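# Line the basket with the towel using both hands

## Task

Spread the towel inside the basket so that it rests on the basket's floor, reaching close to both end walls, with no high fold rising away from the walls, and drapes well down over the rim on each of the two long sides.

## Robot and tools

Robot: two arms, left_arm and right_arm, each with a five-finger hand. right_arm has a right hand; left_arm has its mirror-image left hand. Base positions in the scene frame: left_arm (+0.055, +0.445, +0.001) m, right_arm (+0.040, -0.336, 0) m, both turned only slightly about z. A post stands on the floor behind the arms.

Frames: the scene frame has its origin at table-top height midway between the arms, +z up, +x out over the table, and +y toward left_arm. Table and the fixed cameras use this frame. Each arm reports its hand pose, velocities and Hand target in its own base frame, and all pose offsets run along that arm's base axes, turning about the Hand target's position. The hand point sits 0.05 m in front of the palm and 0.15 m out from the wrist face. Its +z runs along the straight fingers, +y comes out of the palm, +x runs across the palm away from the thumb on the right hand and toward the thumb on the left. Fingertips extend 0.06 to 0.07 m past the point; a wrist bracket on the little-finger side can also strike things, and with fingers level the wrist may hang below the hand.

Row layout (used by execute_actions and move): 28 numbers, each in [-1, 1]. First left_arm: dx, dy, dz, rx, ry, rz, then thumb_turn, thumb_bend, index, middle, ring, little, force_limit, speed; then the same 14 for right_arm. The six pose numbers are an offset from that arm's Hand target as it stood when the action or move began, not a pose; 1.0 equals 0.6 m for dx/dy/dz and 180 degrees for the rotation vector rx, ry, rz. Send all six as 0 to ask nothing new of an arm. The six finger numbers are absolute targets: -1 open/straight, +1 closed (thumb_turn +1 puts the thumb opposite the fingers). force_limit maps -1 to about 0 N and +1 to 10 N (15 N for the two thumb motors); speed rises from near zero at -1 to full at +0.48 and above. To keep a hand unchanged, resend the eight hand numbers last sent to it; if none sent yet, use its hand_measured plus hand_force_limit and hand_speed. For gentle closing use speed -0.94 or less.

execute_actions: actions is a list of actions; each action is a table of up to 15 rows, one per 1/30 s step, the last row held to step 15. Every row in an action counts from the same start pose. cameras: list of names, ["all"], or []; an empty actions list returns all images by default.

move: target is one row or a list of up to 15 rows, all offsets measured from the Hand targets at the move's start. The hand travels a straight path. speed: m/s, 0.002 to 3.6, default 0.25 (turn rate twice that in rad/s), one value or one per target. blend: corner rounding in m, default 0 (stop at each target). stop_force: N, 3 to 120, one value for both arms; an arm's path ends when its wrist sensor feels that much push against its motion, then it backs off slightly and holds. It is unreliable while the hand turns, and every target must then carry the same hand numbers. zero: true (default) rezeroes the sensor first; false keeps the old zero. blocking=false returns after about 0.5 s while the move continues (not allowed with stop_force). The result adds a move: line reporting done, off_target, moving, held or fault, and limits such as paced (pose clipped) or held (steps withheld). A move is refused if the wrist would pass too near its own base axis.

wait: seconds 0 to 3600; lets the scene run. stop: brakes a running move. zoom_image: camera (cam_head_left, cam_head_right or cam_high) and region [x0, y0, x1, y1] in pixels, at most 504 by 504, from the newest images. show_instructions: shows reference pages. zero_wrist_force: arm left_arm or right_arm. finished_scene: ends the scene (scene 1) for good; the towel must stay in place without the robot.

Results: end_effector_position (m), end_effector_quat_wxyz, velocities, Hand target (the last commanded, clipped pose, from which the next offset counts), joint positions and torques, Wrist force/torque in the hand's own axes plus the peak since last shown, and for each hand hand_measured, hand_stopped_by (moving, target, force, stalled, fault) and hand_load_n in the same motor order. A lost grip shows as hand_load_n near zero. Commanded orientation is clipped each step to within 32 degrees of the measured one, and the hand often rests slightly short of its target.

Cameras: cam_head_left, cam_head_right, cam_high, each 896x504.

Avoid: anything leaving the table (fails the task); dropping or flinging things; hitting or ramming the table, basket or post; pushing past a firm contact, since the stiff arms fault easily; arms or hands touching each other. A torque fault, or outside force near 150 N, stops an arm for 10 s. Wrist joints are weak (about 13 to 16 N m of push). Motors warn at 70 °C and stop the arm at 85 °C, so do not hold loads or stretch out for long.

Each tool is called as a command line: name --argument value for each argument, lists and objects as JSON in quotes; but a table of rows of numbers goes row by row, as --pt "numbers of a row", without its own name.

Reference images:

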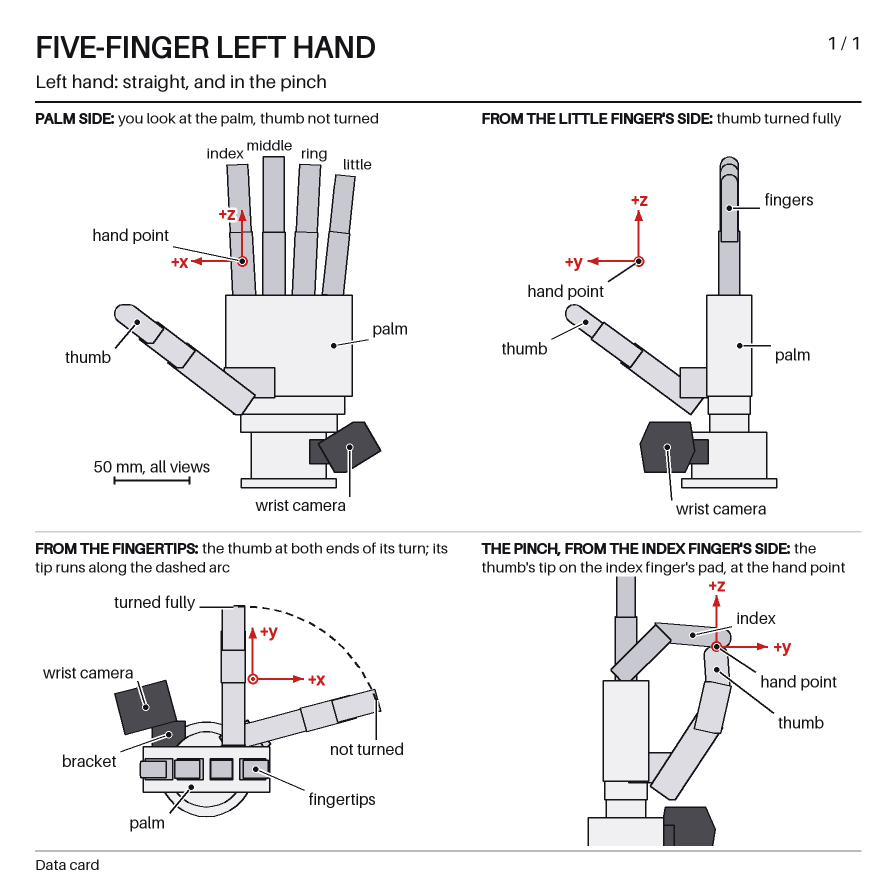

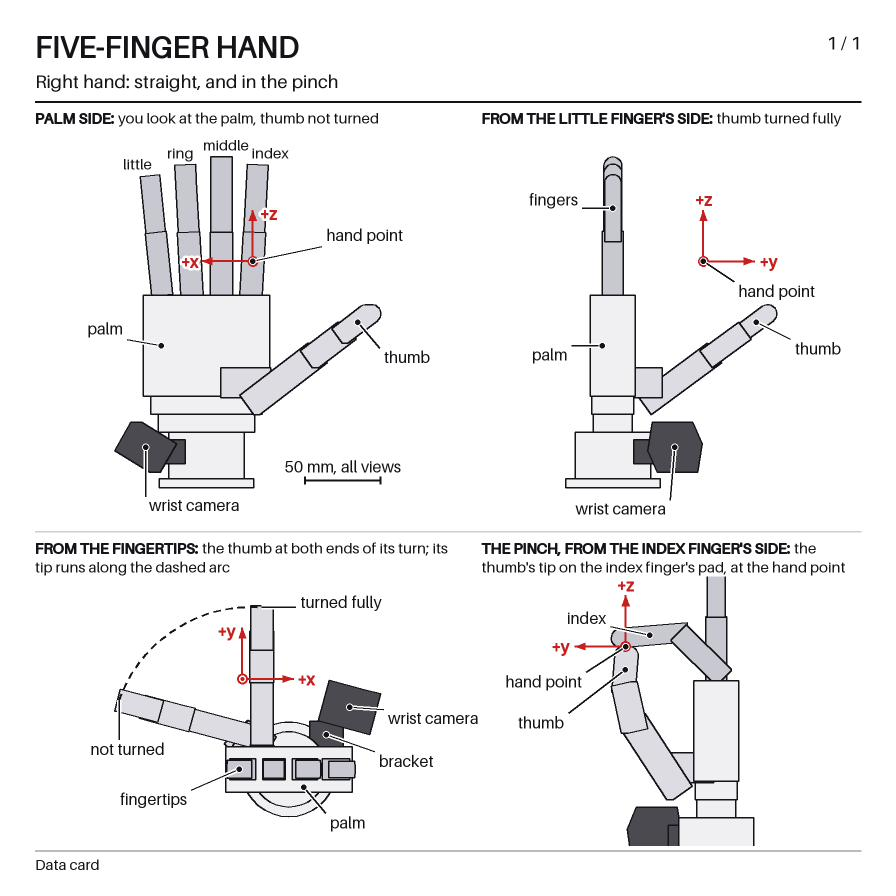

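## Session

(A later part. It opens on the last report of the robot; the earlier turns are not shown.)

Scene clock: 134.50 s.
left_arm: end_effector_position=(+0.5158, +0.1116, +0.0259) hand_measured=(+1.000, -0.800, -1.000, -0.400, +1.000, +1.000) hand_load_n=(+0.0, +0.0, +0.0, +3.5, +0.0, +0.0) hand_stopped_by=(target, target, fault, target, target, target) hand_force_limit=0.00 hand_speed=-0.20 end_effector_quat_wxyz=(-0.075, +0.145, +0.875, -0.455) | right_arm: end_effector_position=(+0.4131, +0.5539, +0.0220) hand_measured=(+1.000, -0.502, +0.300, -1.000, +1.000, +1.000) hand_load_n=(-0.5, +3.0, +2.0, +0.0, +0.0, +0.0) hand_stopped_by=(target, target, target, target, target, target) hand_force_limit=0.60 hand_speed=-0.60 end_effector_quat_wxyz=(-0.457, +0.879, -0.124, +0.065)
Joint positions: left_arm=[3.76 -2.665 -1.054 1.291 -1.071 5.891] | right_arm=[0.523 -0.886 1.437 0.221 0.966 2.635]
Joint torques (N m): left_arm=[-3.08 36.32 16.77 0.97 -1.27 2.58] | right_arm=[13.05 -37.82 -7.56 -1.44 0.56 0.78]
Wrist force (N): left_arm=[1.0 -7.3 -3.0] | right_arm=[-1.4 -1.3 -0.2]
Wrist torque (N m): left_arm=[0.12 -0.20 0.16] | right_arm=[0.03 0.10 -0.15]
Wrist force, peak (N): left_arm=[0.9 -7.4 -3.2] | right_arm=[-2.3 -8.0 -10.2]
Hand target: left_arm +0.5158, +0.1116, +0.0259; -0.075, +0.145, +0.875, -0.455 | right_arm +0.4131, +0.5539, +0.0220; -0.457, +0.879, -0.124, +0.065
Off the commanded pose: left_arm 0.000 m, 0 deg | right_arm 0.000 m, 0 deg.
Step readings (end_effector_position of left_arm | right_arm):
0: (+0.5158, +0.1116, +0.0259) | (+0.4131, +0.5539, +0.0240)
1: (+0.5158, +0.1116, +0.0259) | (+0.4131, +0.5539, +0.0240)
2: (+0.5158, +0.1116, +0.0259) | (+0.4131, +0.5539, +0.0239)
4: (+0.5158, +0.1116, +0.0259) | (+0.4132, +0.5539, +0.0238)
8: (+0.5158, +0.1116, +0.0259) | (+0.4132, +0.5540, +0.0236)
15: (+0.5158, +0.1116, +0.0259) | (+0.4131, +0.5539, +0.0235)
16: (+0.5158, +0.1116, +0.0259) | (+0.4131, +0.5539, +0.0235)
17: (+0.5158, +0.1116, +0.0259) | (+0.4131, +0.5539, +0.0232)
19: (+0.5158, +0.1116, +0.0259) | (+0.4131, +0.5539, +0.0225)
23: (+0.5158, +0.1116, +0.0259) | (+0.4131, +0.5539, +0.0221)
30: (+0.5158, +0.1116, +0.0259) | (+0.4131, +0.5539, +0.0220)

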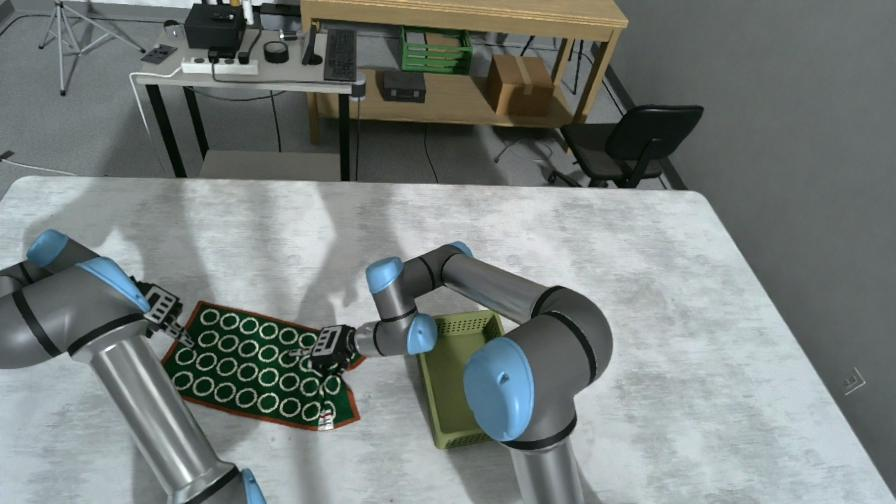

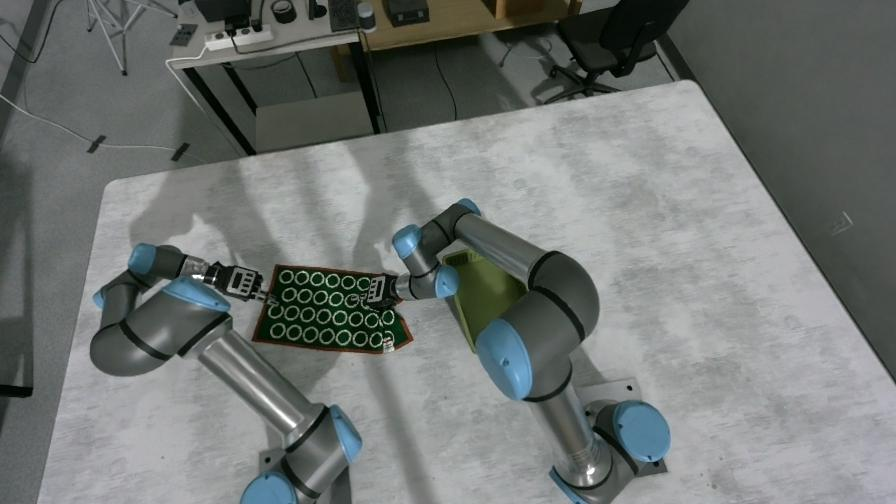

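execute_actions --actions '[[[0,0,0,0,0,0,1,-0.8,-0.4,-0.4,1,1,0,-0.2,0,0,0,0,0,0,1,-0.3,0.4,-1,1,1,0.6,-0.7]],[[0,0,0,0,0,0,1,-0.8,-0.4,-0.4,1,1,0,-0.2,0,0,0,0,0,0,1,-0.1,0.5,-1,1,1,0.6,-0.7]]]' --cameras '["cam_head_left","cam_high"]'

zoom_image --camera "cam_head_left" --region '[270, 310, 390, 420]'

Scene clock: 136.07 s.
left_arm: end_effector_position=(+0.5158, +0.1116, +0.0259) hand_measured=(+1.000, -0.800, -1.000, -0.400, +1.000, +1.000) hand_load_n=(+0.0, +0.0, +0.0, +3.5, +0.0, +0.5) hand_stopped_by=(target, target, fault, target, target, target) hand_force_limit=0.00 hand_speed=-0.20 end_effector_quat_wxyz=(-0.075, +0.145, +0.875, -0.455) | right_arm: end_effector_position=(+0.4131, +0.5539, +0.0220) hand_measured=(+1.000, -0.424, +0.396, -1.000, +1.000, +1.000) hand_load_n=(-2.0, +12.0, +9.0, +0.0, +0.0, +0.0) hand_stopped_by=(target, force, force, target, target, target) hand_force_limit=0.60 hand_speed=-0.70 end_effector_quat_wxyz=(-0.457, +0.879, -0.124, +0.065)
Joint positions: left_arm=[3.76 -2.665 -1.054 1.291 -1.071 5.891] | right_arm=[0.523 -0.886 1.437 0.221 0.966 2.635]
Joint torques (N m): left_arm=[-2.89 36.67 14.85 1.09 -1.3 2.21] | right_arm=[9.39 -40.21 -7.93 -1.23 0.4 0.67]
Wrist force (N): left_arm=[1.0 -7.0 -3.0] | right_arm=[-1.6 -1.6 -0.2]
Wrist torque (N m): left_arm=[0.16 -0.20 0.14] | right_arm=[-0.01 0.13 -0.18]
Wrist force, peak (N): left_arm=[0.9 -7.4 -3.3] | right_arm=[-1.7 -1.7 -0.1]
Hand target: left_arm +0.5158, +0.1116, +0.0259; -0.075, +0.145, +0.875, -0.455 | right_arm +0.4131, +0.5539, +0.0220; -0.457, +0.879, -0.124, +0.065
Off the commanded pose: left_arm 0.000 m, 0 deg | right_arm 0.000 m, 0 deg.
Step readings (end_effector_position of left_arm | right_arm):
0: (+0.5158, +0.1116, +0.0259) | (+0.4131, +0.5539, +0.0220)
1: (+0.5158, +0.1116, +0.0259) | (+0.4131, +0.5539, +0.0220)
2: (+0.5158, +0.1116, +0.0259) | (+0.4131, +0.5539, +0.0220)
4: (+0.5158, +0.1116, +0.0259) | (+0.4131, +0.5539, +0.0220)
8: (+0.5158, +0.1116, +0.0259) | (+0.4131, +0.5539, +0.0220)
15: (+0.5158, +0.1116, +0.0259) | (+0.4131, +0.5539, +0.0220)
16: (+0.5158, +0.1116, +0.0259) | (+0.4131, +0.5539, +0.0220)
17: (+0.5158, +0.1116, +0.0259) | (+0.4131, +0.5539, +0.0220)
19: (+0.5158, +0.1116, +0.0259) | (+0.4131, +0.5539, +0.0220)
23: (+0.5158, +0.1116, +0.0259) | (+0.4131, +0.5539, +0.0220)
30: (+0.5158, +0.1116, +0.0259) | (+0.4131, +0.5539, +0.0220)

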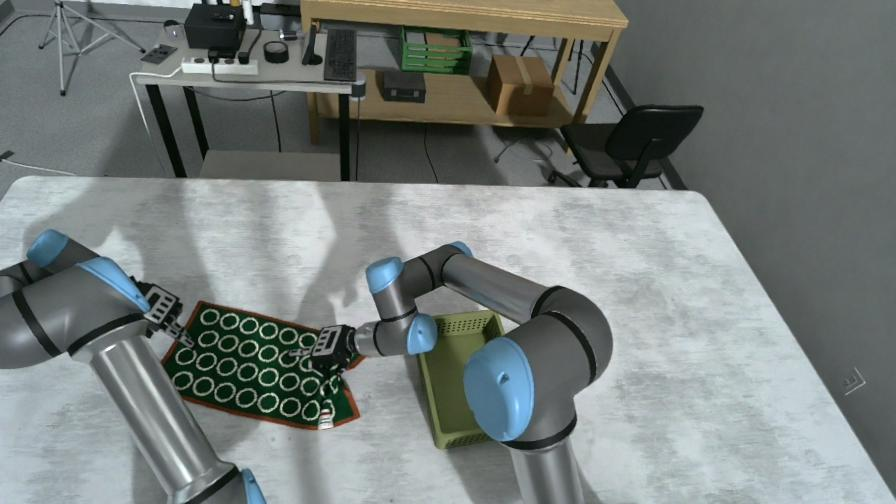

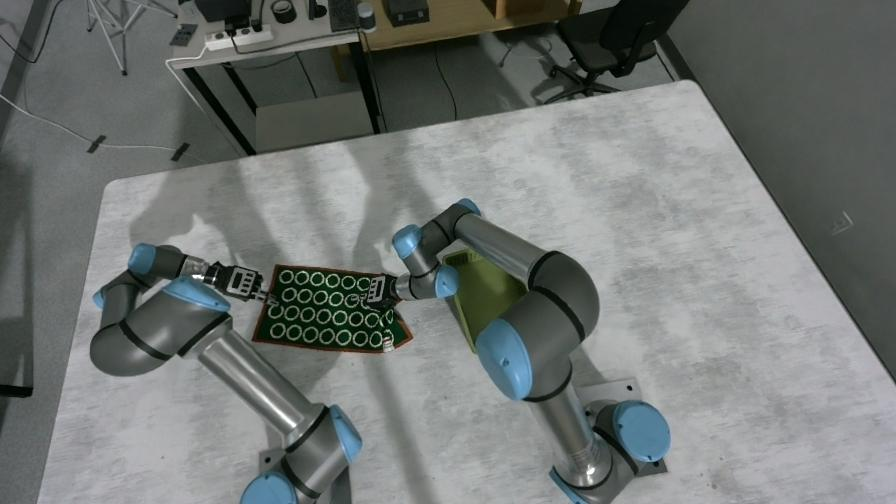

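Scaled by 4.200 from the camera's image (finer frame: 1280x720).

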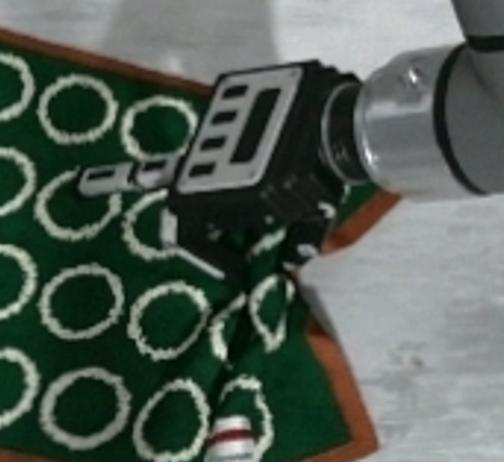

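move --pt "0 0 0.05 0 0 0 1 -1 -0.4 -1 1 1 0 -0.2 0 0 0 0 0 0 1 -0.1 0.5 -1 1 1 0.6 -0.7" --pt "-0.0494 -0.1452 0.05 0 0 0 1 -1 -0.4 -1 1 1 0 -0.2 0 0 0 0 0 0 1 -0.1 0.5 -1 1 1 0.6 -0.7" --speed 0.12 --cameras '["all"]'

zoom_image --camera "cam_head_left" --region '[130, 270, 290, 420]'

zoom_image --camera "cam_high" --region '[240, 240, 380, 370]'

Scene clock: 139.00 s.
left_arm: end_effector_position=(+0.4862, +0.0245, +0.0559) hand_measured=(+1.000, -1.000, -1.000, -1.000, +1.000, +1.000) hand_load_n=(+0.0, +0.0, +0.0, +0.0, +0.0, +0.0) hand_stopped_by=(target, target, fault, target, target, target) hand_force_limit=0.00 hand_speed=-0.20 end_effector_quat_wxyz=(-0.075, +0.145, +0.875, -0.455) | right_arm: end_effector_position=(+0.4131, +0.5539, +0.0220) hand_measured=(+1.000, -0.424, +0.396, -1.000, +1.000, +1.000) hand_load_n=(-2.0, +12.0, +9.0, +0.0, +0.0, +0.0) hand_stopped_by=(target, force, force, target, target, target) hand_force_limit=0.60 hand_speed=-0.70 end_effector_quat_wxyz=(-0.457, +0.879, -0.124, +0.065)
Joint positions: left_arm=[3.666 -2.499 -1.305 1.413 -1.001 5.818] | right_arm=[0.523 -0.886 1.437 0.221 0.966 2.635]
Joint torques (N m): left_arm=[-6.39 58.44 1.22 -0.17 2.26 -2.57] | right_arm=[2.19 -44.54 -8.44 -0.92 -0.23 0.46]
Wrist force (N): left_arm=[0.8 0.8 0.1] | right_arm=[-1.3 -1.3 -0.1]
Wrist torque (N m): left_arm=[0.21 -0.09 0.06] | right_arm=[0.05 0.08 -0.15]
Wrist force, peak (N): left_arm=[0.9 -7.4 -3.4] | right_arm=[-1.7 -1.8 0.0]
Hand target: left_arm +0.4861, +0.0245, +0.0559; -0.075, +0.145, +0.875, -0.455 | right_arm +0.4131, +0.5539, +0.0220; -0.457, +0.879, -0.124, +0.065
Off the commanded pose: left_arm 0.000 m, 0 deg | right_arm 0.000 m, 0 deg.
move: done

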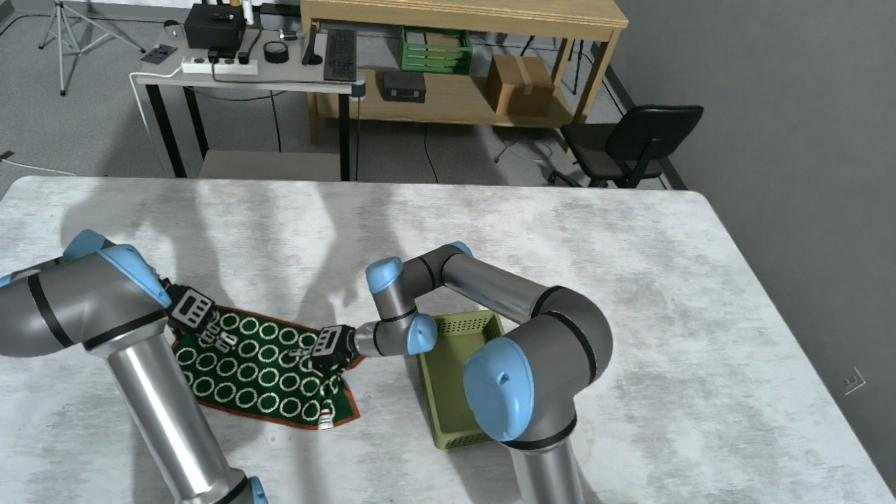

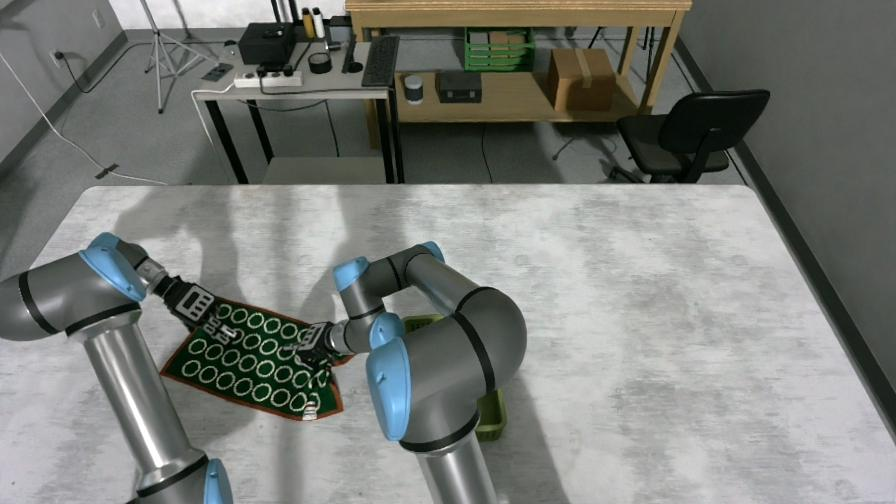

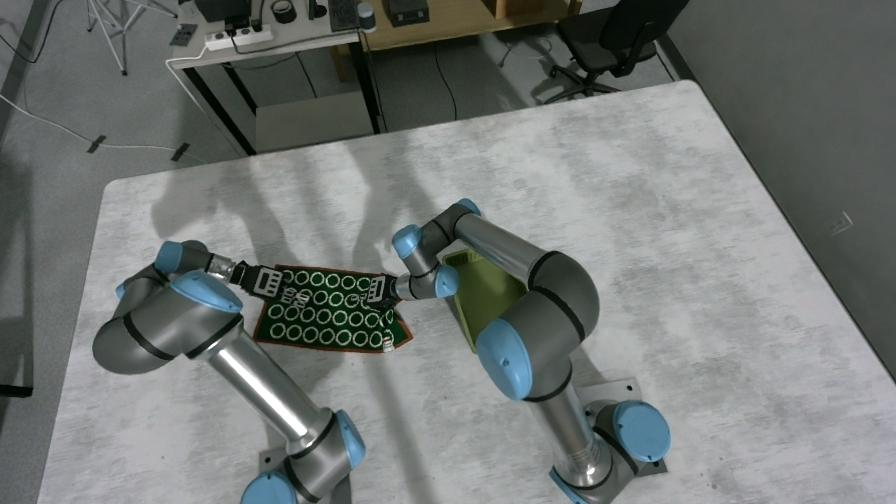

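Scaled by 3.150 from the camera's image (finer frame: 1280x720).

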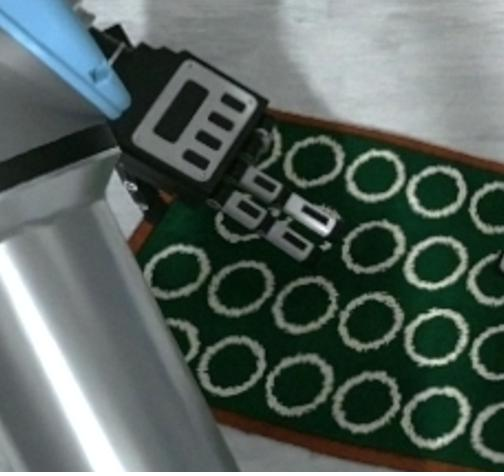

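Scaled by 3.600 from the camera's image (finer frame: 1280x720).

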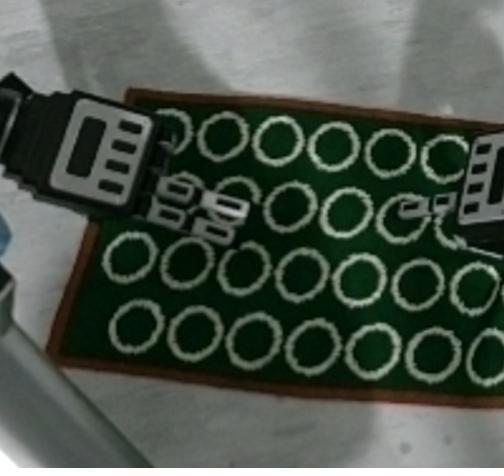

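move --target '[0,0,-0.06,0,0,0,1,-1,-0.4,-1,1,1,0.6,-0.2,0,0,0,0,0,0,1,-0.1,0.5,-1,1,1,0.6,-0.7]' --speed 0.02 --stop_force 7 --cameras '["cam_head_left"]'

zoom_image --camera "cam_head_left" --region '[130, 270, 290, 420]'

Scene clock: 142.23 s.
left_arm: end_effector_position=(+0.4861, +0.0245, +0.0269) hand_measured=(+1.000, -1.000, -1.000, -1.000, +1.000, +1.000) hand_load_n=(+0.0, +0.0, +0.0, +0.0, +0.0, +0.0) hand_stopped_by=(target, target, fault, target, target, target) hand_force_limit=0.60 hand_speed=-0.20 end_effector_quat_wxyz=(-0.075, +0.145, +0.875, -0.455) | right_arm: end_effector_position=(+0.4131, +0.5539, +0.0220) hand_measured=(+1.000, -0.424, +0.396, -1.000, +1.000, +1.000) hand_load_n=(-2.0, +12.0, +9.0, +0.0, +0.5, +0.0) hand_stopped_by=(target, force, force, target, target, target) hand_force_limit=0.60 hand_speed=-0.70 end_effector_quat_wxyz=(-0.457, +0.879, -0.124, +0.065)
Joint positions: left_arm=[3.666 -2.544 -1.305 1.458 -1.001 5.818] | right_arm=[0.523 -0.886 1.437 0.221 0.966 2.635]
Joint torques (N m): left_arm=[-4.72 57.12 0.27 -4.74 1.5 -1.86] | right_arm=[-5.55 -49.26 -8.31 -0.62 -0.7 0.33]
Wrist force (N): left_arm=[0.8 -3.2 -2.9] | right_arm=[-1.4 -1.7 -0.1]
Wrist torque (N m): left_arm=[-0.12 -0.11 0.09] | right_arm=[-0.01 0.10 -0.16]
Wrist force, peak (N): left_arm=[2.0 -8.0 -6.2] | right_arm=[-1.8 -1.8 -0.1]
Hand target: left_arm +0.4861, +0.0245, +0.0269; -0.075, +0.145, +0.875, -0.455 (not the last commanded pose) | right_arm +0.4131, +0.5539, +0.0220; -0.457, +0.879, -0.124, +0.065
Off the commanded pose: left_arm 0.007 m, 0 deg | right_arm 0.000 m, 0 deg.
move: contact (left_arm)

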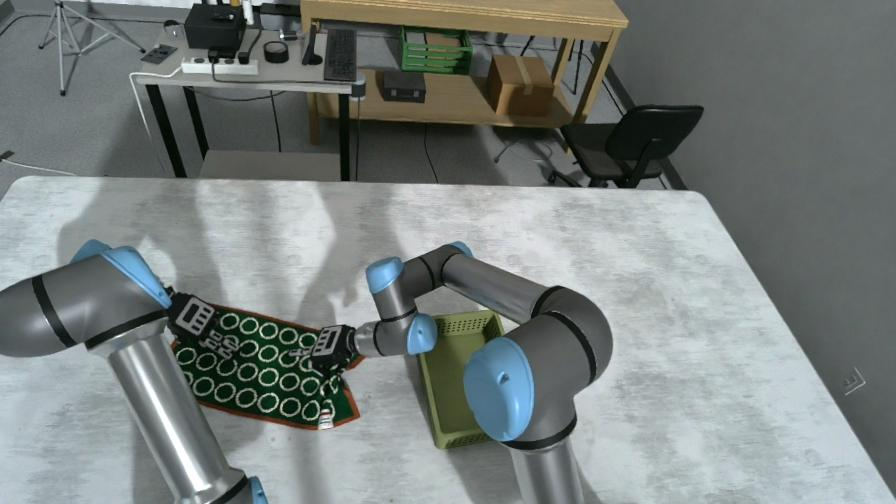

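Scaled by 3.150 from the camera's image (finer frame: 1280x720).

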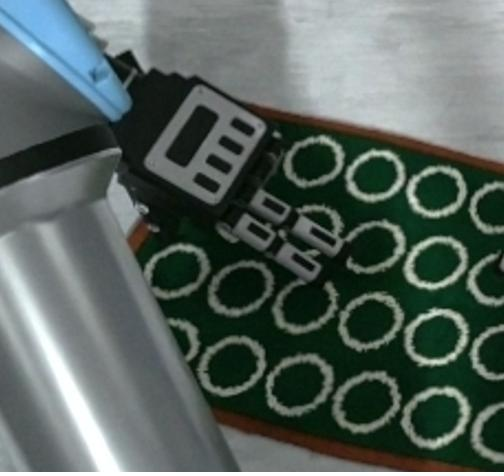

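move --pt "0 0 -0.0015 0 0 0 1 -1 -0.4 -1 1 1 0.6 -0.2 0 0 0 0 0 0 1 -0.1 0.5 -1 1 1 0.6 -0.7" --pt "-0.0107 -0.0316 -0.0015 0 0 0 1 -1 -0.4 -1 1 1 0.6 -0.2 0 0 0 0 0 0 1 -0.1 0.5 -1 1 1 0.6 -0.7" --speed 0.03 --cameras '["cam_head_left","cam_high"]'

zoom_image --camera "cam_head_left" --region '[130, 270, 290, 420]'

zoom_image --camera "cam_high" --region '[240, 240, 380, 370]'

Scene clock: 143.80 s.
left_arm: end_effector_position=(+0.4797, +0.0056, +0.0260) hand_measured=(+1.000, -1.000, -1.000, -1.000, +1.000, +1.000) hand_load_n=(+0.0, +1.0, +0.0, +0.0, +0.0, +0.0) hand_stopped_by=(target, target, fault, target, target, target) hand_force_limit=0.60 hand_speed=-0.20 end_effector_quat_wxyz=(-0.075, +0.145, +0.875, -0.455) | right_arm: end_effector_position=(+0.4131, +0.5539, +0.0220) hand_measured=(+1.000, -0.424, +0.396, -1.000, +1.000, +1.000) hand_load_n=(-1.5, +12.0, +9.0, +0.0, +0.0, +0.0) hand_stopped_by=(target, force, force, target, target, target) hand_force_limit=0.60 hand_speed=-0.70 end_effector_quat_wxyz=(-0.457, +0.879, -0.124, +0.065)
Joint positions: left_arm=[3.643 -2.524 -1.349 1.492 -0.984 5.799] | right_arm=[0.523 -0.886 1.437 0.221 0.966 2.635]
Joint torques (N m): left_arm=[-9.23 53.32 -1.43 0.99 2.34 -2.5] | right_arm=[-8.85 -49.96 -8.25 -0.51 -0.72 0.14]
Wrist force (N): left_arm=[1.5 -6.3 -10.4] | right_arm=[-1.1 -1.6 -0.1]
Wrist torque (N m): left_arm=[-0.55 -0.32 0.17] | right_arm=[0.00 0.05 -0.14]
Wrist force, peak (N): left_arm=[2.1 -6.5 -11.4] | right_arm=[-1.7 -1.7 0.0]
Hand target: left_arm +0.4797, +0.0055, +0.0260; -0.075, +0.145, +0.875, -0.455 | right_arm +0.4131, +0.5539, +0.0220; -0.457, +0.879, -0.124, +0.065
Off the commanded pose: left_arm 0.000 m, 0 deg | right_arm 0.000 m, 0 deg.
move: done

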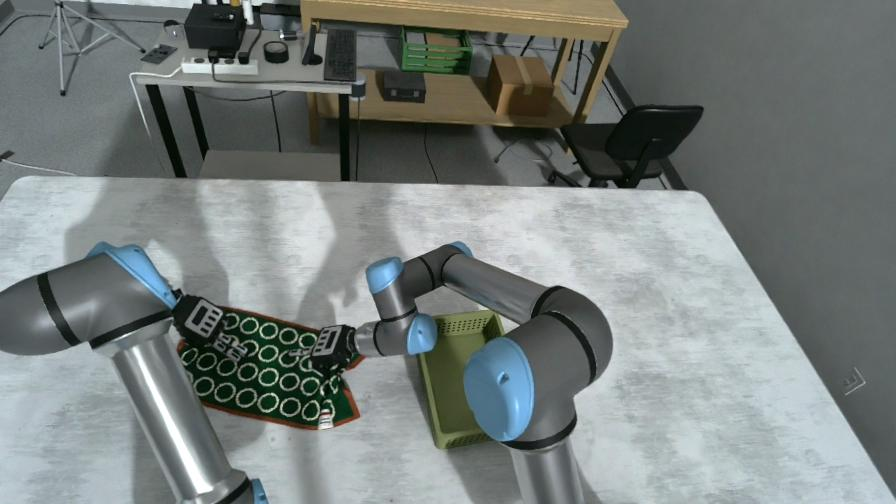

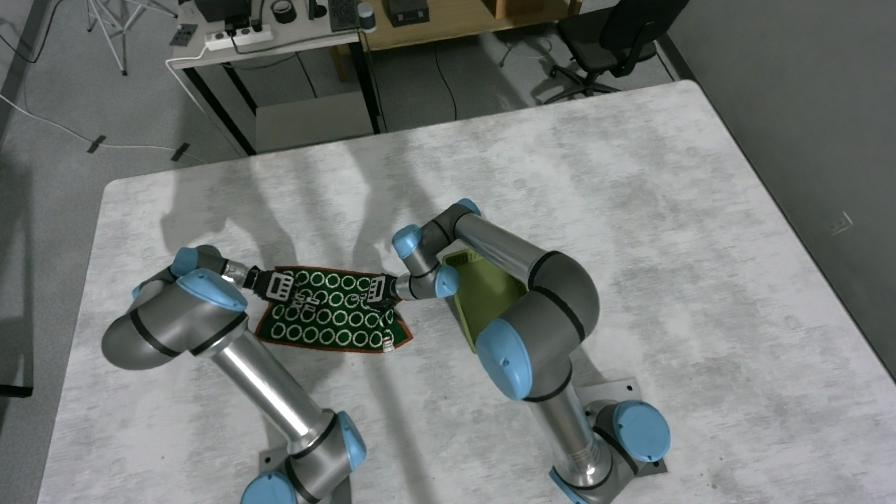

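Scaled by 3.150 from the camera's image (finer frame: 1280x720).

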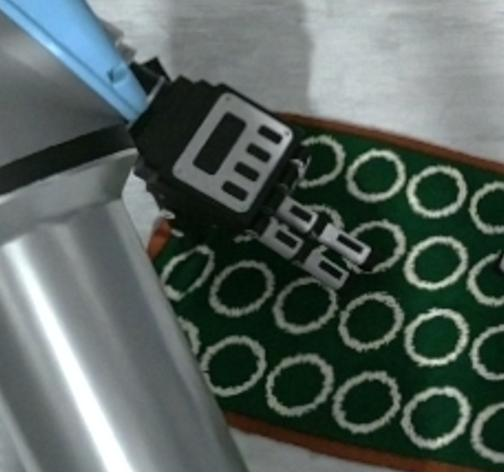

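Scaled by 3.600 from the camera's image (finer frame: 1280x720).

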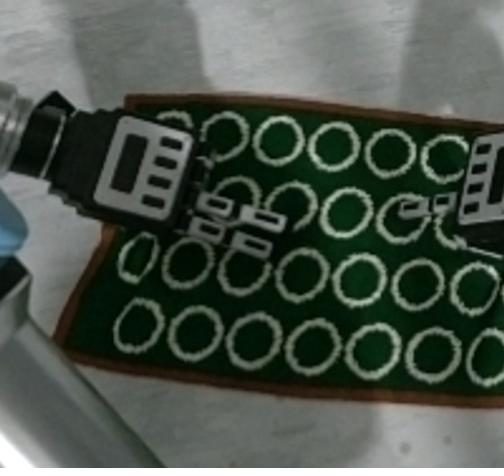

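move --target '[-0.0188,-0.0553,-0.0005,0,0,0,1,-1,-0.4,-1,1,1,0.6,-0.2,0,0,0,0,0,0,1,-0.1,0.5,-1,1,1,0.6,-0.7]' --speed 0.03 --cameras '["cam_head_left","cam_high"]'

zoom_image --camera "cam_head_left" --region '[150, 270, 310, 420]'

zoom_image --camera "cam_high" --region '[240, 240, 380, 370]'

Scene clock: 145.63 s.
left_arm: end_effector_position=(+0.4684, -0.0276, +0.0257) hand_measured=(+1.000, -1.000, -1.000, -1.000, +1.000, +1.000) hand_load_n=(-1.5, +1.0, +0.0, +0.0, +0.0, +0.0) hand_stopped_by=(target, target, fault, target, target, target) hand_force_limit=0.60 hand_speed=-0.20 end_effector_quat_wxyz=(-0.075, +0.145, +0.875, -0.455) | right_arm: end_effector_position=(+0.4131, +0.5539, +0.0220) hand_measured=(+1.000, -0.424, +0.396, -1.000, +1.000, +1.000) hand_load_n=(-2.0, +12.0, +9.0, +0.0, +0.0, +0.0) hand_stopped_by=(target, force, force, target, target, target) hand_force_limit=0.60 hand_speed=-0.70 end_effector_quat_wxyz=(-0.457, +0.879, -0.124, +0.065)
Joint positions: left_arm=[3.6 -2.49 -1.419 1.549 -0.953 5.762] | right_arm=[0.523 -0.886 1.437 0.221 0.966 2.635]
Joint torques (N m): left_arm=[-9.52 49.89 -4.09 1.49 2.2 -2.54] | right_arm=[-9.2 -49.95 -8.02 -0.37 -0.81 0.11]
Wrist force (N): left_arm=[1.5 -8.5 -14.1] | right_arm=[-1.6 -1.6 -0.2]
Wrist torque (N m): left_arm=[-0.71 -0.43 0.25] | right_arm=[0.00 0.13 -0.17]
Wrist force, peak (N): left_arm=[1.2 -8.4 -14.3] | right_arm=[-1.7 -1.7 0.2]
Hand target: left_arm +0.4684, -0.0277, +0.0257; -0.075, +0.145, +0.875, -0.455 | right_arm +0.4131, +0.5539, +0.0220; -0.457, +0.879, -0.124, +0.065
Off the commanded pose: left_arm 0.000 m, 0 deg | right_arm 0.000 m, 0 deg.
move: done

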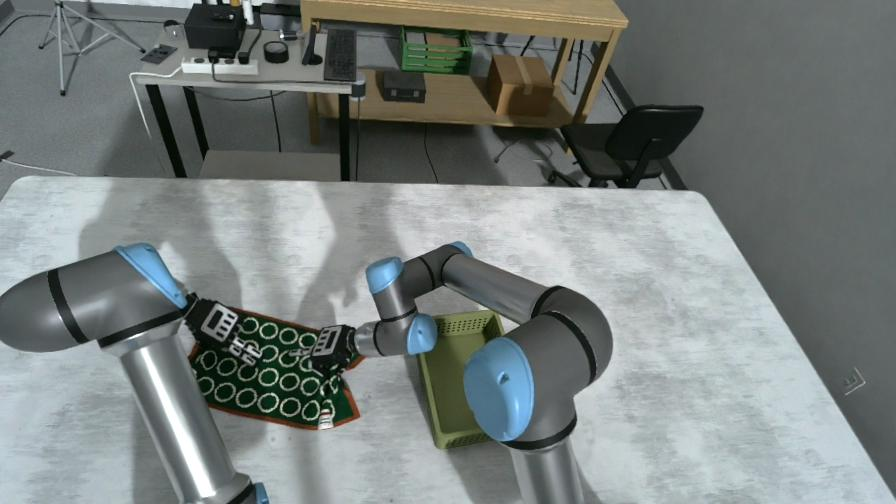

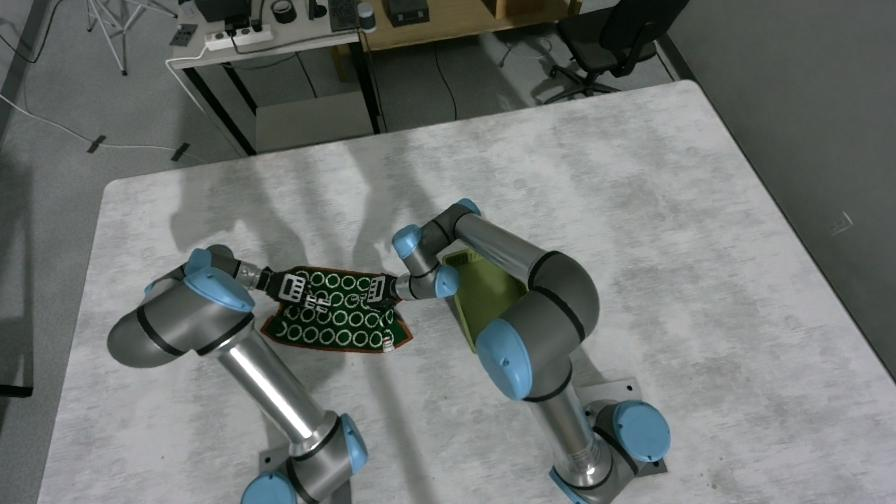

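Scaled by 3.150 from the camera's image (finer frame: 1280x720).

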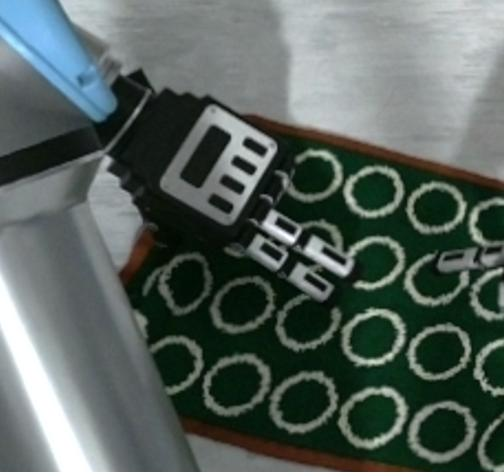

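Scaled by 3.600 from the camera's image (finer frame: 1280x720).

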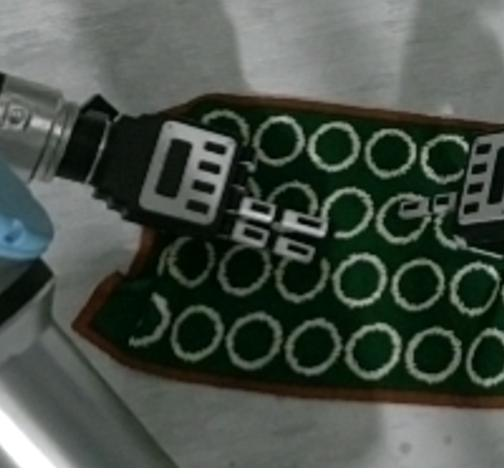

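move --target '[0.0005,0.0016,0.0062,-0.0211,0.0072,0,1,-1,-0.4,-1,1,1,0.6,-0.2,0,0,0,0,0,0,1,-0.1,0.5,-1,1,1,0.6,-0.7]' --speed 0.03 --cameras '[]'

execute_actions --actions '[[[0,0,0,0,0,0,1,-1,-0.4,-0.1,1,1,0.6,-0.4,0,0,0,0,0,0,1,-0.1,0.5,-1,1,1,0.6,-0.7]],[[0,0,0,0,0,0,1,-1,-0.4,0.1,1,1,0.6,-0.4,0,0,0,0,0,0,1,-0.1,0.5,-1,1,1,0.6,-0.7]]]' --cameras '["cam_head_left","cam_high"]'

zoom_image --camera "cam_head_left" --region '[150, 270, 310, 420]'

zoom_image --camera "cam_high" --region '[240, 240, 380, 370]'

Scene clock: 148.50 s.
left_arm: end_effector_position=(+0.4687, -0.0267, +0.0294) hand_measured=(+1.000, -1.000, -1.000, -1.000, +1.000, +1.000) hand_load_n=(-3.5, +1.0, +0.0, +0.0, +0.0, +0.0) hand_stopped_by=(target, target, fault, target, target, target) hand_force_limit=0.60 hand_speed=-0.20 end_effector_quat_wxyz=(-0.080, +0.142, +0.859, -0.486) | right_arm: end_effector_position=(+0.4131, +0.5539, +0.0220) hand_measured=(+1.000, -0.424, +0.396, -1.000, +1.000, +1.000) hand_load_n=(-2.0, +12.0, +9.0, +0.0, +0.0, +0.0) hand_stopped_by=(target, force, force, target, target, target) hand_force_limit=0.60 hand_speed=-0.70 end_effector_quat_wxyz=(-0.457, +0.879, -0.124, +0.065)
Joint positions: left_arm=[3.618 -2.517 -1.412 1.483 -0.933 5.822] | right_arm=[0.523 -0.886 1.437 0.221 0.966 2.635]
Joint torques (N m): left_arm=[3.35 26.59 22.28 -2.95 1.89 3.05] | right_arm=[-8.71 -49.58 -8.49 -0.08 -0.64 -0.08]
Wrist force (N): left_arm=[-0.4 -8.3 -12.8] | right_arm=[-1.6 -1.6 -0.2]
Wrist torque (N m): left_arm=[-0.70 -0.25 0.14] | right_arm=[-0.01 0.13 -0.17]
Wrist force, peak (N): left_arm=[1.1 -8.6 -14.5] | right_arm=[-1.7 -1.7 -0.2]
Hand target: left_arm +0.4687, -0.0267, +0.0294; -0.080, +0.142, +0.859, -0.486 | right_arm +0.4131, +0.5539, +0.0220; -0.457, +0.879, -0.124, +0.065
Off the commanded pose: left_arm 0.000 m, 0 deg | right_arm 0.000 m, 0 deg.
move: done

Scene clock: 149.70 s.
left_arm: end_effector_position=(+0.4687, -0.0267, +0.0294) hand_measured=(+1.000, -1.000, -1.000, +0.100, +1.000, +1.000) hand_load_n=(-3.5, +1.0, +0.0, +0.0, +0.0, +0.0) hand_stopped_by=(target, target, fault, target, target, target) hand_force_limit=0.60 hand_speed=-0.40 end_effector_quat_wxyz=(-0.080, +0.142, +0.859, -0.486) | right_arm: end_effector_position=(+0.4131, +0.5539, +0.0220) hand_measured=(+1.000, -0.424, +0.396, -1.000, +1.000, +1.000) hand_load_n=(-2.0, +12.0, +9.5, +0.0, +0.0, +0.0) hand_stopped_by=(target, force, force, target, target, target) hand_force_limit=0.60 hand_speed=-0.70 end_effector_quat_wxyz=(-0.457, +0.879, -0.124, +0.065)
Joint positions: left_arm=[3.618 -2.517 -1.412 1.483 -0.933 5.822] | right_arm=[0.523 -0.886 1.437 0.221 0.966 2.635]
Joint torques (N m): left_arm=[3.4 26.39 21.91 -3.1 1.85 2.95] | right_arm=[-8.97 -49.61 -8.59 0.08 -0.62 -0.2]
Wrist force (N): left_arm=[-0.7 -8.1 -12.6] | right_arm=[-1.3 -1.4 -0.2]
Wrist torque (N m): left_arm=[-0.70 -0.20 0.12] | right_arm=[0.04 0.08 -0.15]
Wrist force, peak (N): left_arm=[-0.4 -8.9 -12.5] | right_arm=[-1.7 -1.7 -0.1]
Hand target: left_arm +0.4687, -0.0267, +0.0294; -0.080, +0.142, +0.859, -0.486 | right_arm +0.4131, +0.5539, +0.0220; -0.457, +0.879, -0.124, +0.065
Off the commanded pose: left_arm 0.000 m, 0 deg | right_arm 0.000 m, 0 deg.
Step readings (end_effector_position of left_arm | right_arm):
0: (+0.4687, -0.0267, +0.0294) | (+0.4131, +0.5539, +0.0220)
1: (+0.4687, -0.0267, +0.0294) | (+0.4131, +0.5539, +0.0220)
2: (+0.4687, -0.0267, +0.0294) | (+0.4131, +0.5539, +0.0220)
4: (+0.4687, -0.0267, +0.0294) | (+0.4131, +0.5539, +0.0220)
8: (+0.4687, -0.0267, +0.0294) | (+0.4131, +0.5539, +0.0220)
15: (+0.4687, -0.0267, +0.0294) | (+0.4131, +0.5539, +0.0220)
16: (+0.4687, -0.0267, +0.0294) | (+0.4131, +0.5539, +0.0220)
17: (+0.4687, -0.0267, +0.0294) | (+0.4131, +0.5539, +0.0220)
19: (+0.4687, -0.0267, +0.0294) | (+0.4131, +0.5539, +0.0220)
23: (+0.4687, -0.0267, +0.0294) | (+0.4131, +0.5539, +0.0220)
30: (+0.4687, -0.0267, +0.0294) | (+0.4131, +0.5539, +0.0220)

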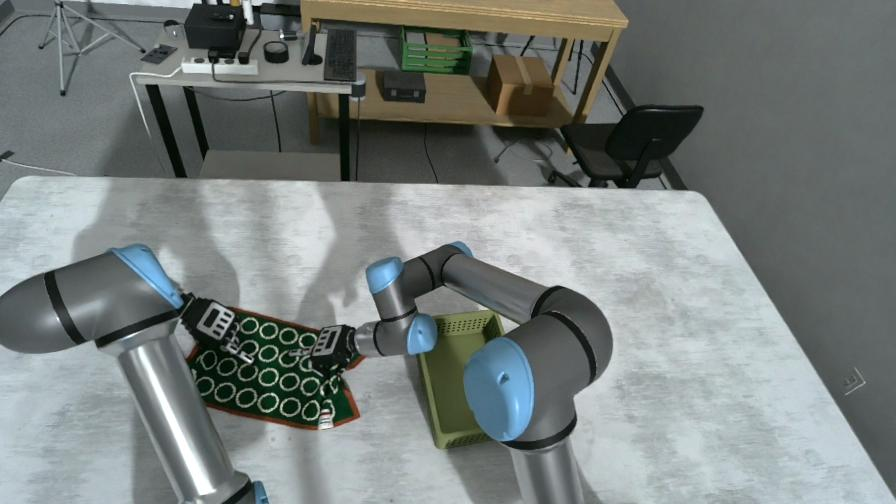

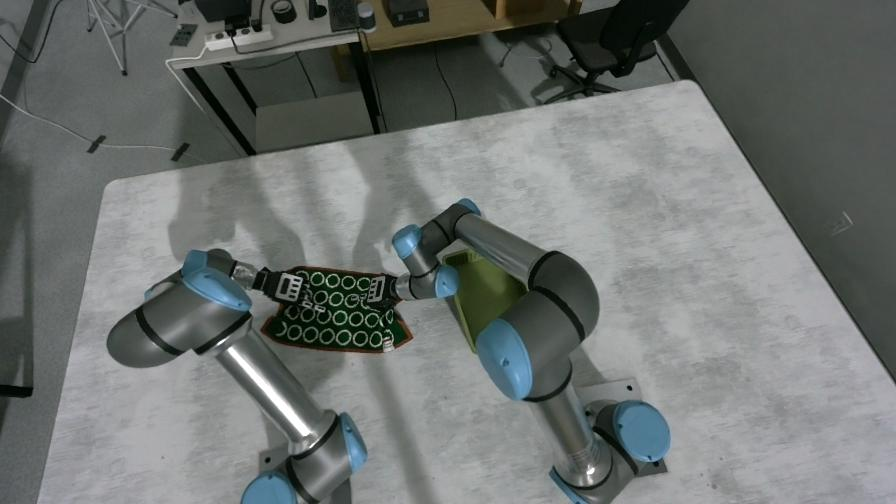

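Scaled by 3.150 from the camera's image (finer frame: 1280x720).

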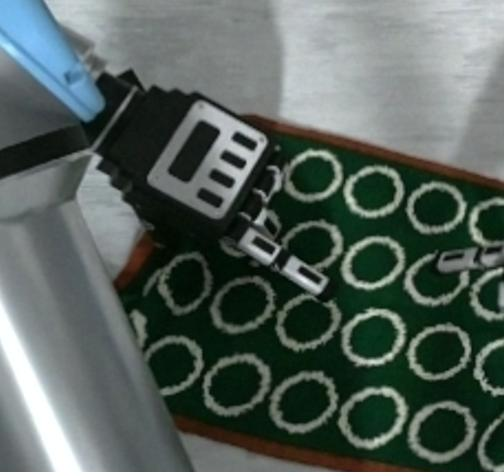

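Scaled by 3.600 from the camera's image (finer frame: 1280x720).

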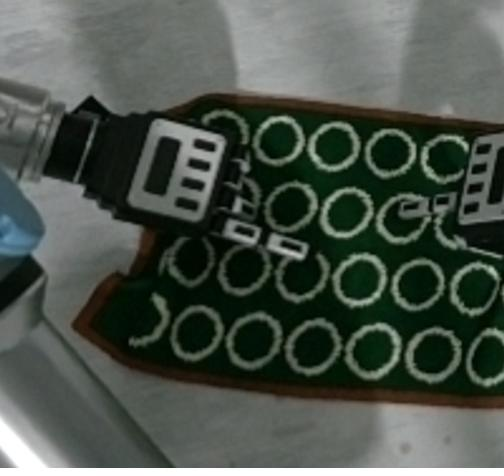

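execute_actions --actions '[[[0,0,-0.0015,0,0,0,1,-0.7,-0.4,0.2,1,1,0.6,-0.6,0,0,0,0,0,0,1,-0.1,0.5,-1,1,1,0.6,-0.7]],[[0,0,-0.0035,0,0,0,1,-0.5,-0.4,0.3,1,1,0.6,-0.6,0,0,0,0,0,0,1,-0.1,0.5,-1,1,1,0.6,-0.7]]]' --cameras '["cam_head_left","cam_high"]'

zoom_image --camera "cam_head_left" --region '[150, 270, 310, 420]'

zoom_image --camera "cam_high" --region '[240, 240, 380, 370]'

Scene clock: 151.40 s.
left_arm: end_effector_position=(+0.4687, -0.0267, +0.0264) hand_measured=(+1.000, -0.518, -1.000, +0.298, +1.000, +1.000) hand_load_n=(+3.5, +12.0, +0.0, +10.0, +0.0, +0.5) hand_stopped_by=(target, force, fault, force, target, target) hand_force_limit=0.60 hand_speed=-0.60 end_effector_quat_wxyz=(-0.080, +0.142, +0.859, -0.486) | right_arm: end_effector_position=(+0.4131, +0.5539, +0.0220) hand_measured=(+1.000, -0.424, +0.396, -1.000, +1.000, +1.000) hand_load_n=(-1.5, +12.0, +9.0, +0.0, +0.0, +0.0) hand_stopped_by=(target, force, force, target, target, target) hand_force_limit=0.60 hand_speed=-0.70 end_effector_quat_wxyz=(-0.457, +0.879, -0.124, +0.065)
Joint positions: left_arm=[3.618 -2.522 -1.411 1.488 -0.933 5.822] | right_arm=[0.523 -0.886 1.437 0.221 0.966 2.635]
Joint torques (N m): left_arm=[-1.73 32.15 26.36 0 1.33 2.79] | right_arm=[-9.14 -49.76 -8.68 0.2 -0.7 -0.33]
Wrist force (N): left_arm=[0.4 -1.2 -0.6] | right_arm=[-1.4 -1.5 -0.1]
Wrist torque (N m): left_arm=[-0.03 -0.05 -0.01] | right_arm=[0.01 0.09 -0.15]
Wrist force, peak (N): left_arm=[0.4 -12.2 -16.2] | right_arm=[-1.7 -1.7 0.0]
Hand target: left_arm +0.4687, -0.0267, +0.0264; -0.080, +0.142, +0.859, -0.486 | right_arm +0.4131, +0.5539, +0.0220; -0.457, +0.879, -0.124, +0.065
Off the commanded pose: left_arm 0.000 m, 0 deg | right_arm 0.000 m, 0 deg.
Step readings (end_effector_position of left_arm | right_arm):
0: (+0.4687, -0.0267, +0.0294) | (+0.4131, +0.5539, +0.0220)
1: (+0.4687, -0.0267, +0.0294) | (+0.4131, +0.5539, +0.0220)
2: (+0.4687, -0.0267, +0.0293) | (+0.4131, +0.5539, +0.0220)
4: (+0.4687, -0.0267, +0.0289) | (+0.4131, +0.5539, +0.0220)
8: (+0.4687, -0.0267, +0.0286) | (+0.4131, +0.5539, +0.0220)
15: (+0.4687, -0.0267, +0.0285) | (+0.4131, +0.5539, +0.0220)
16: (+0.4687, -0.0267, +0.0284) | (+0.4131, +0.5539, +0.0220)
17: (+0.4687, -0.0267, +0.0280) | (+0.4131, +0.5539, +0.0220)
19: (+0.4687, -0.0267, +0.0271) | (+0.4131, +0.5539, +0.0220)
23: (+0.4687, -0.0267, +0.0265) | (+0.4131, +0.5539, +0.0220)
30: (+0.4687, -0.0267, +0.0264) | (+0.4131, +0.5539, +0.0220)

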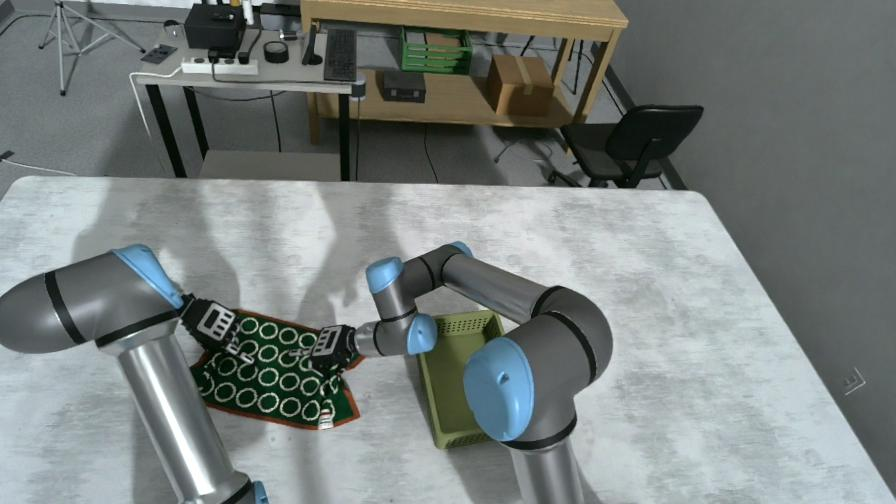

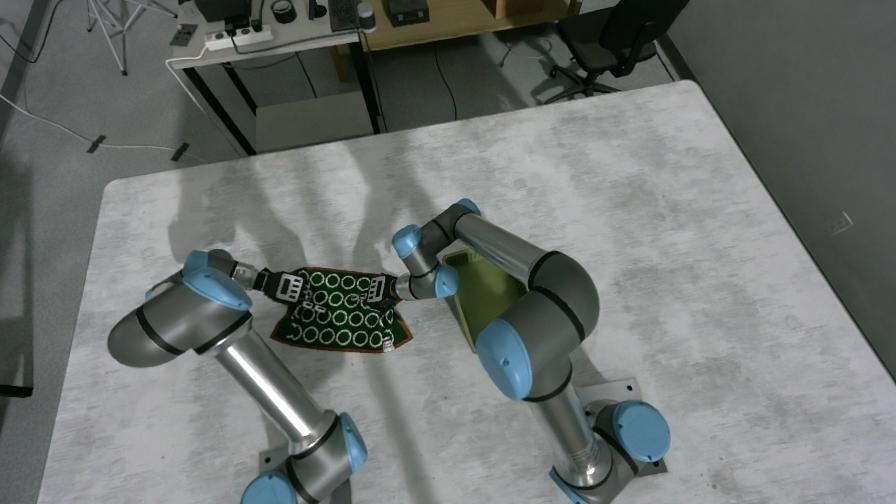

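Scaled by 3.150 from the camera's image (finer frame: 1280x720).

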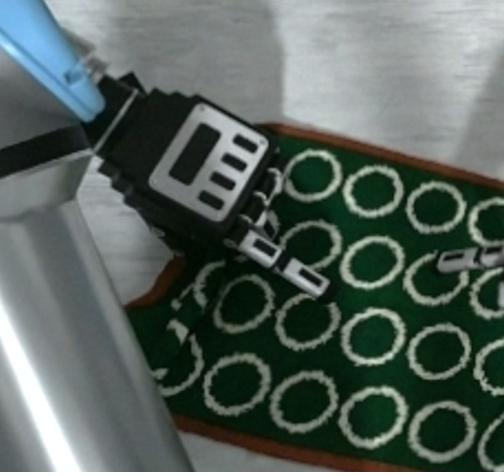

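Scaled by 3.600 from the camera's image (finer frame: 1280x720).

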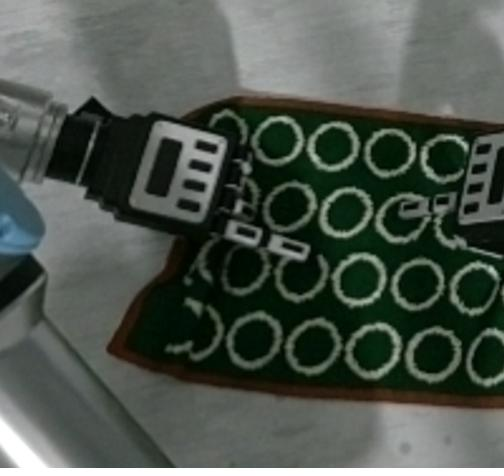

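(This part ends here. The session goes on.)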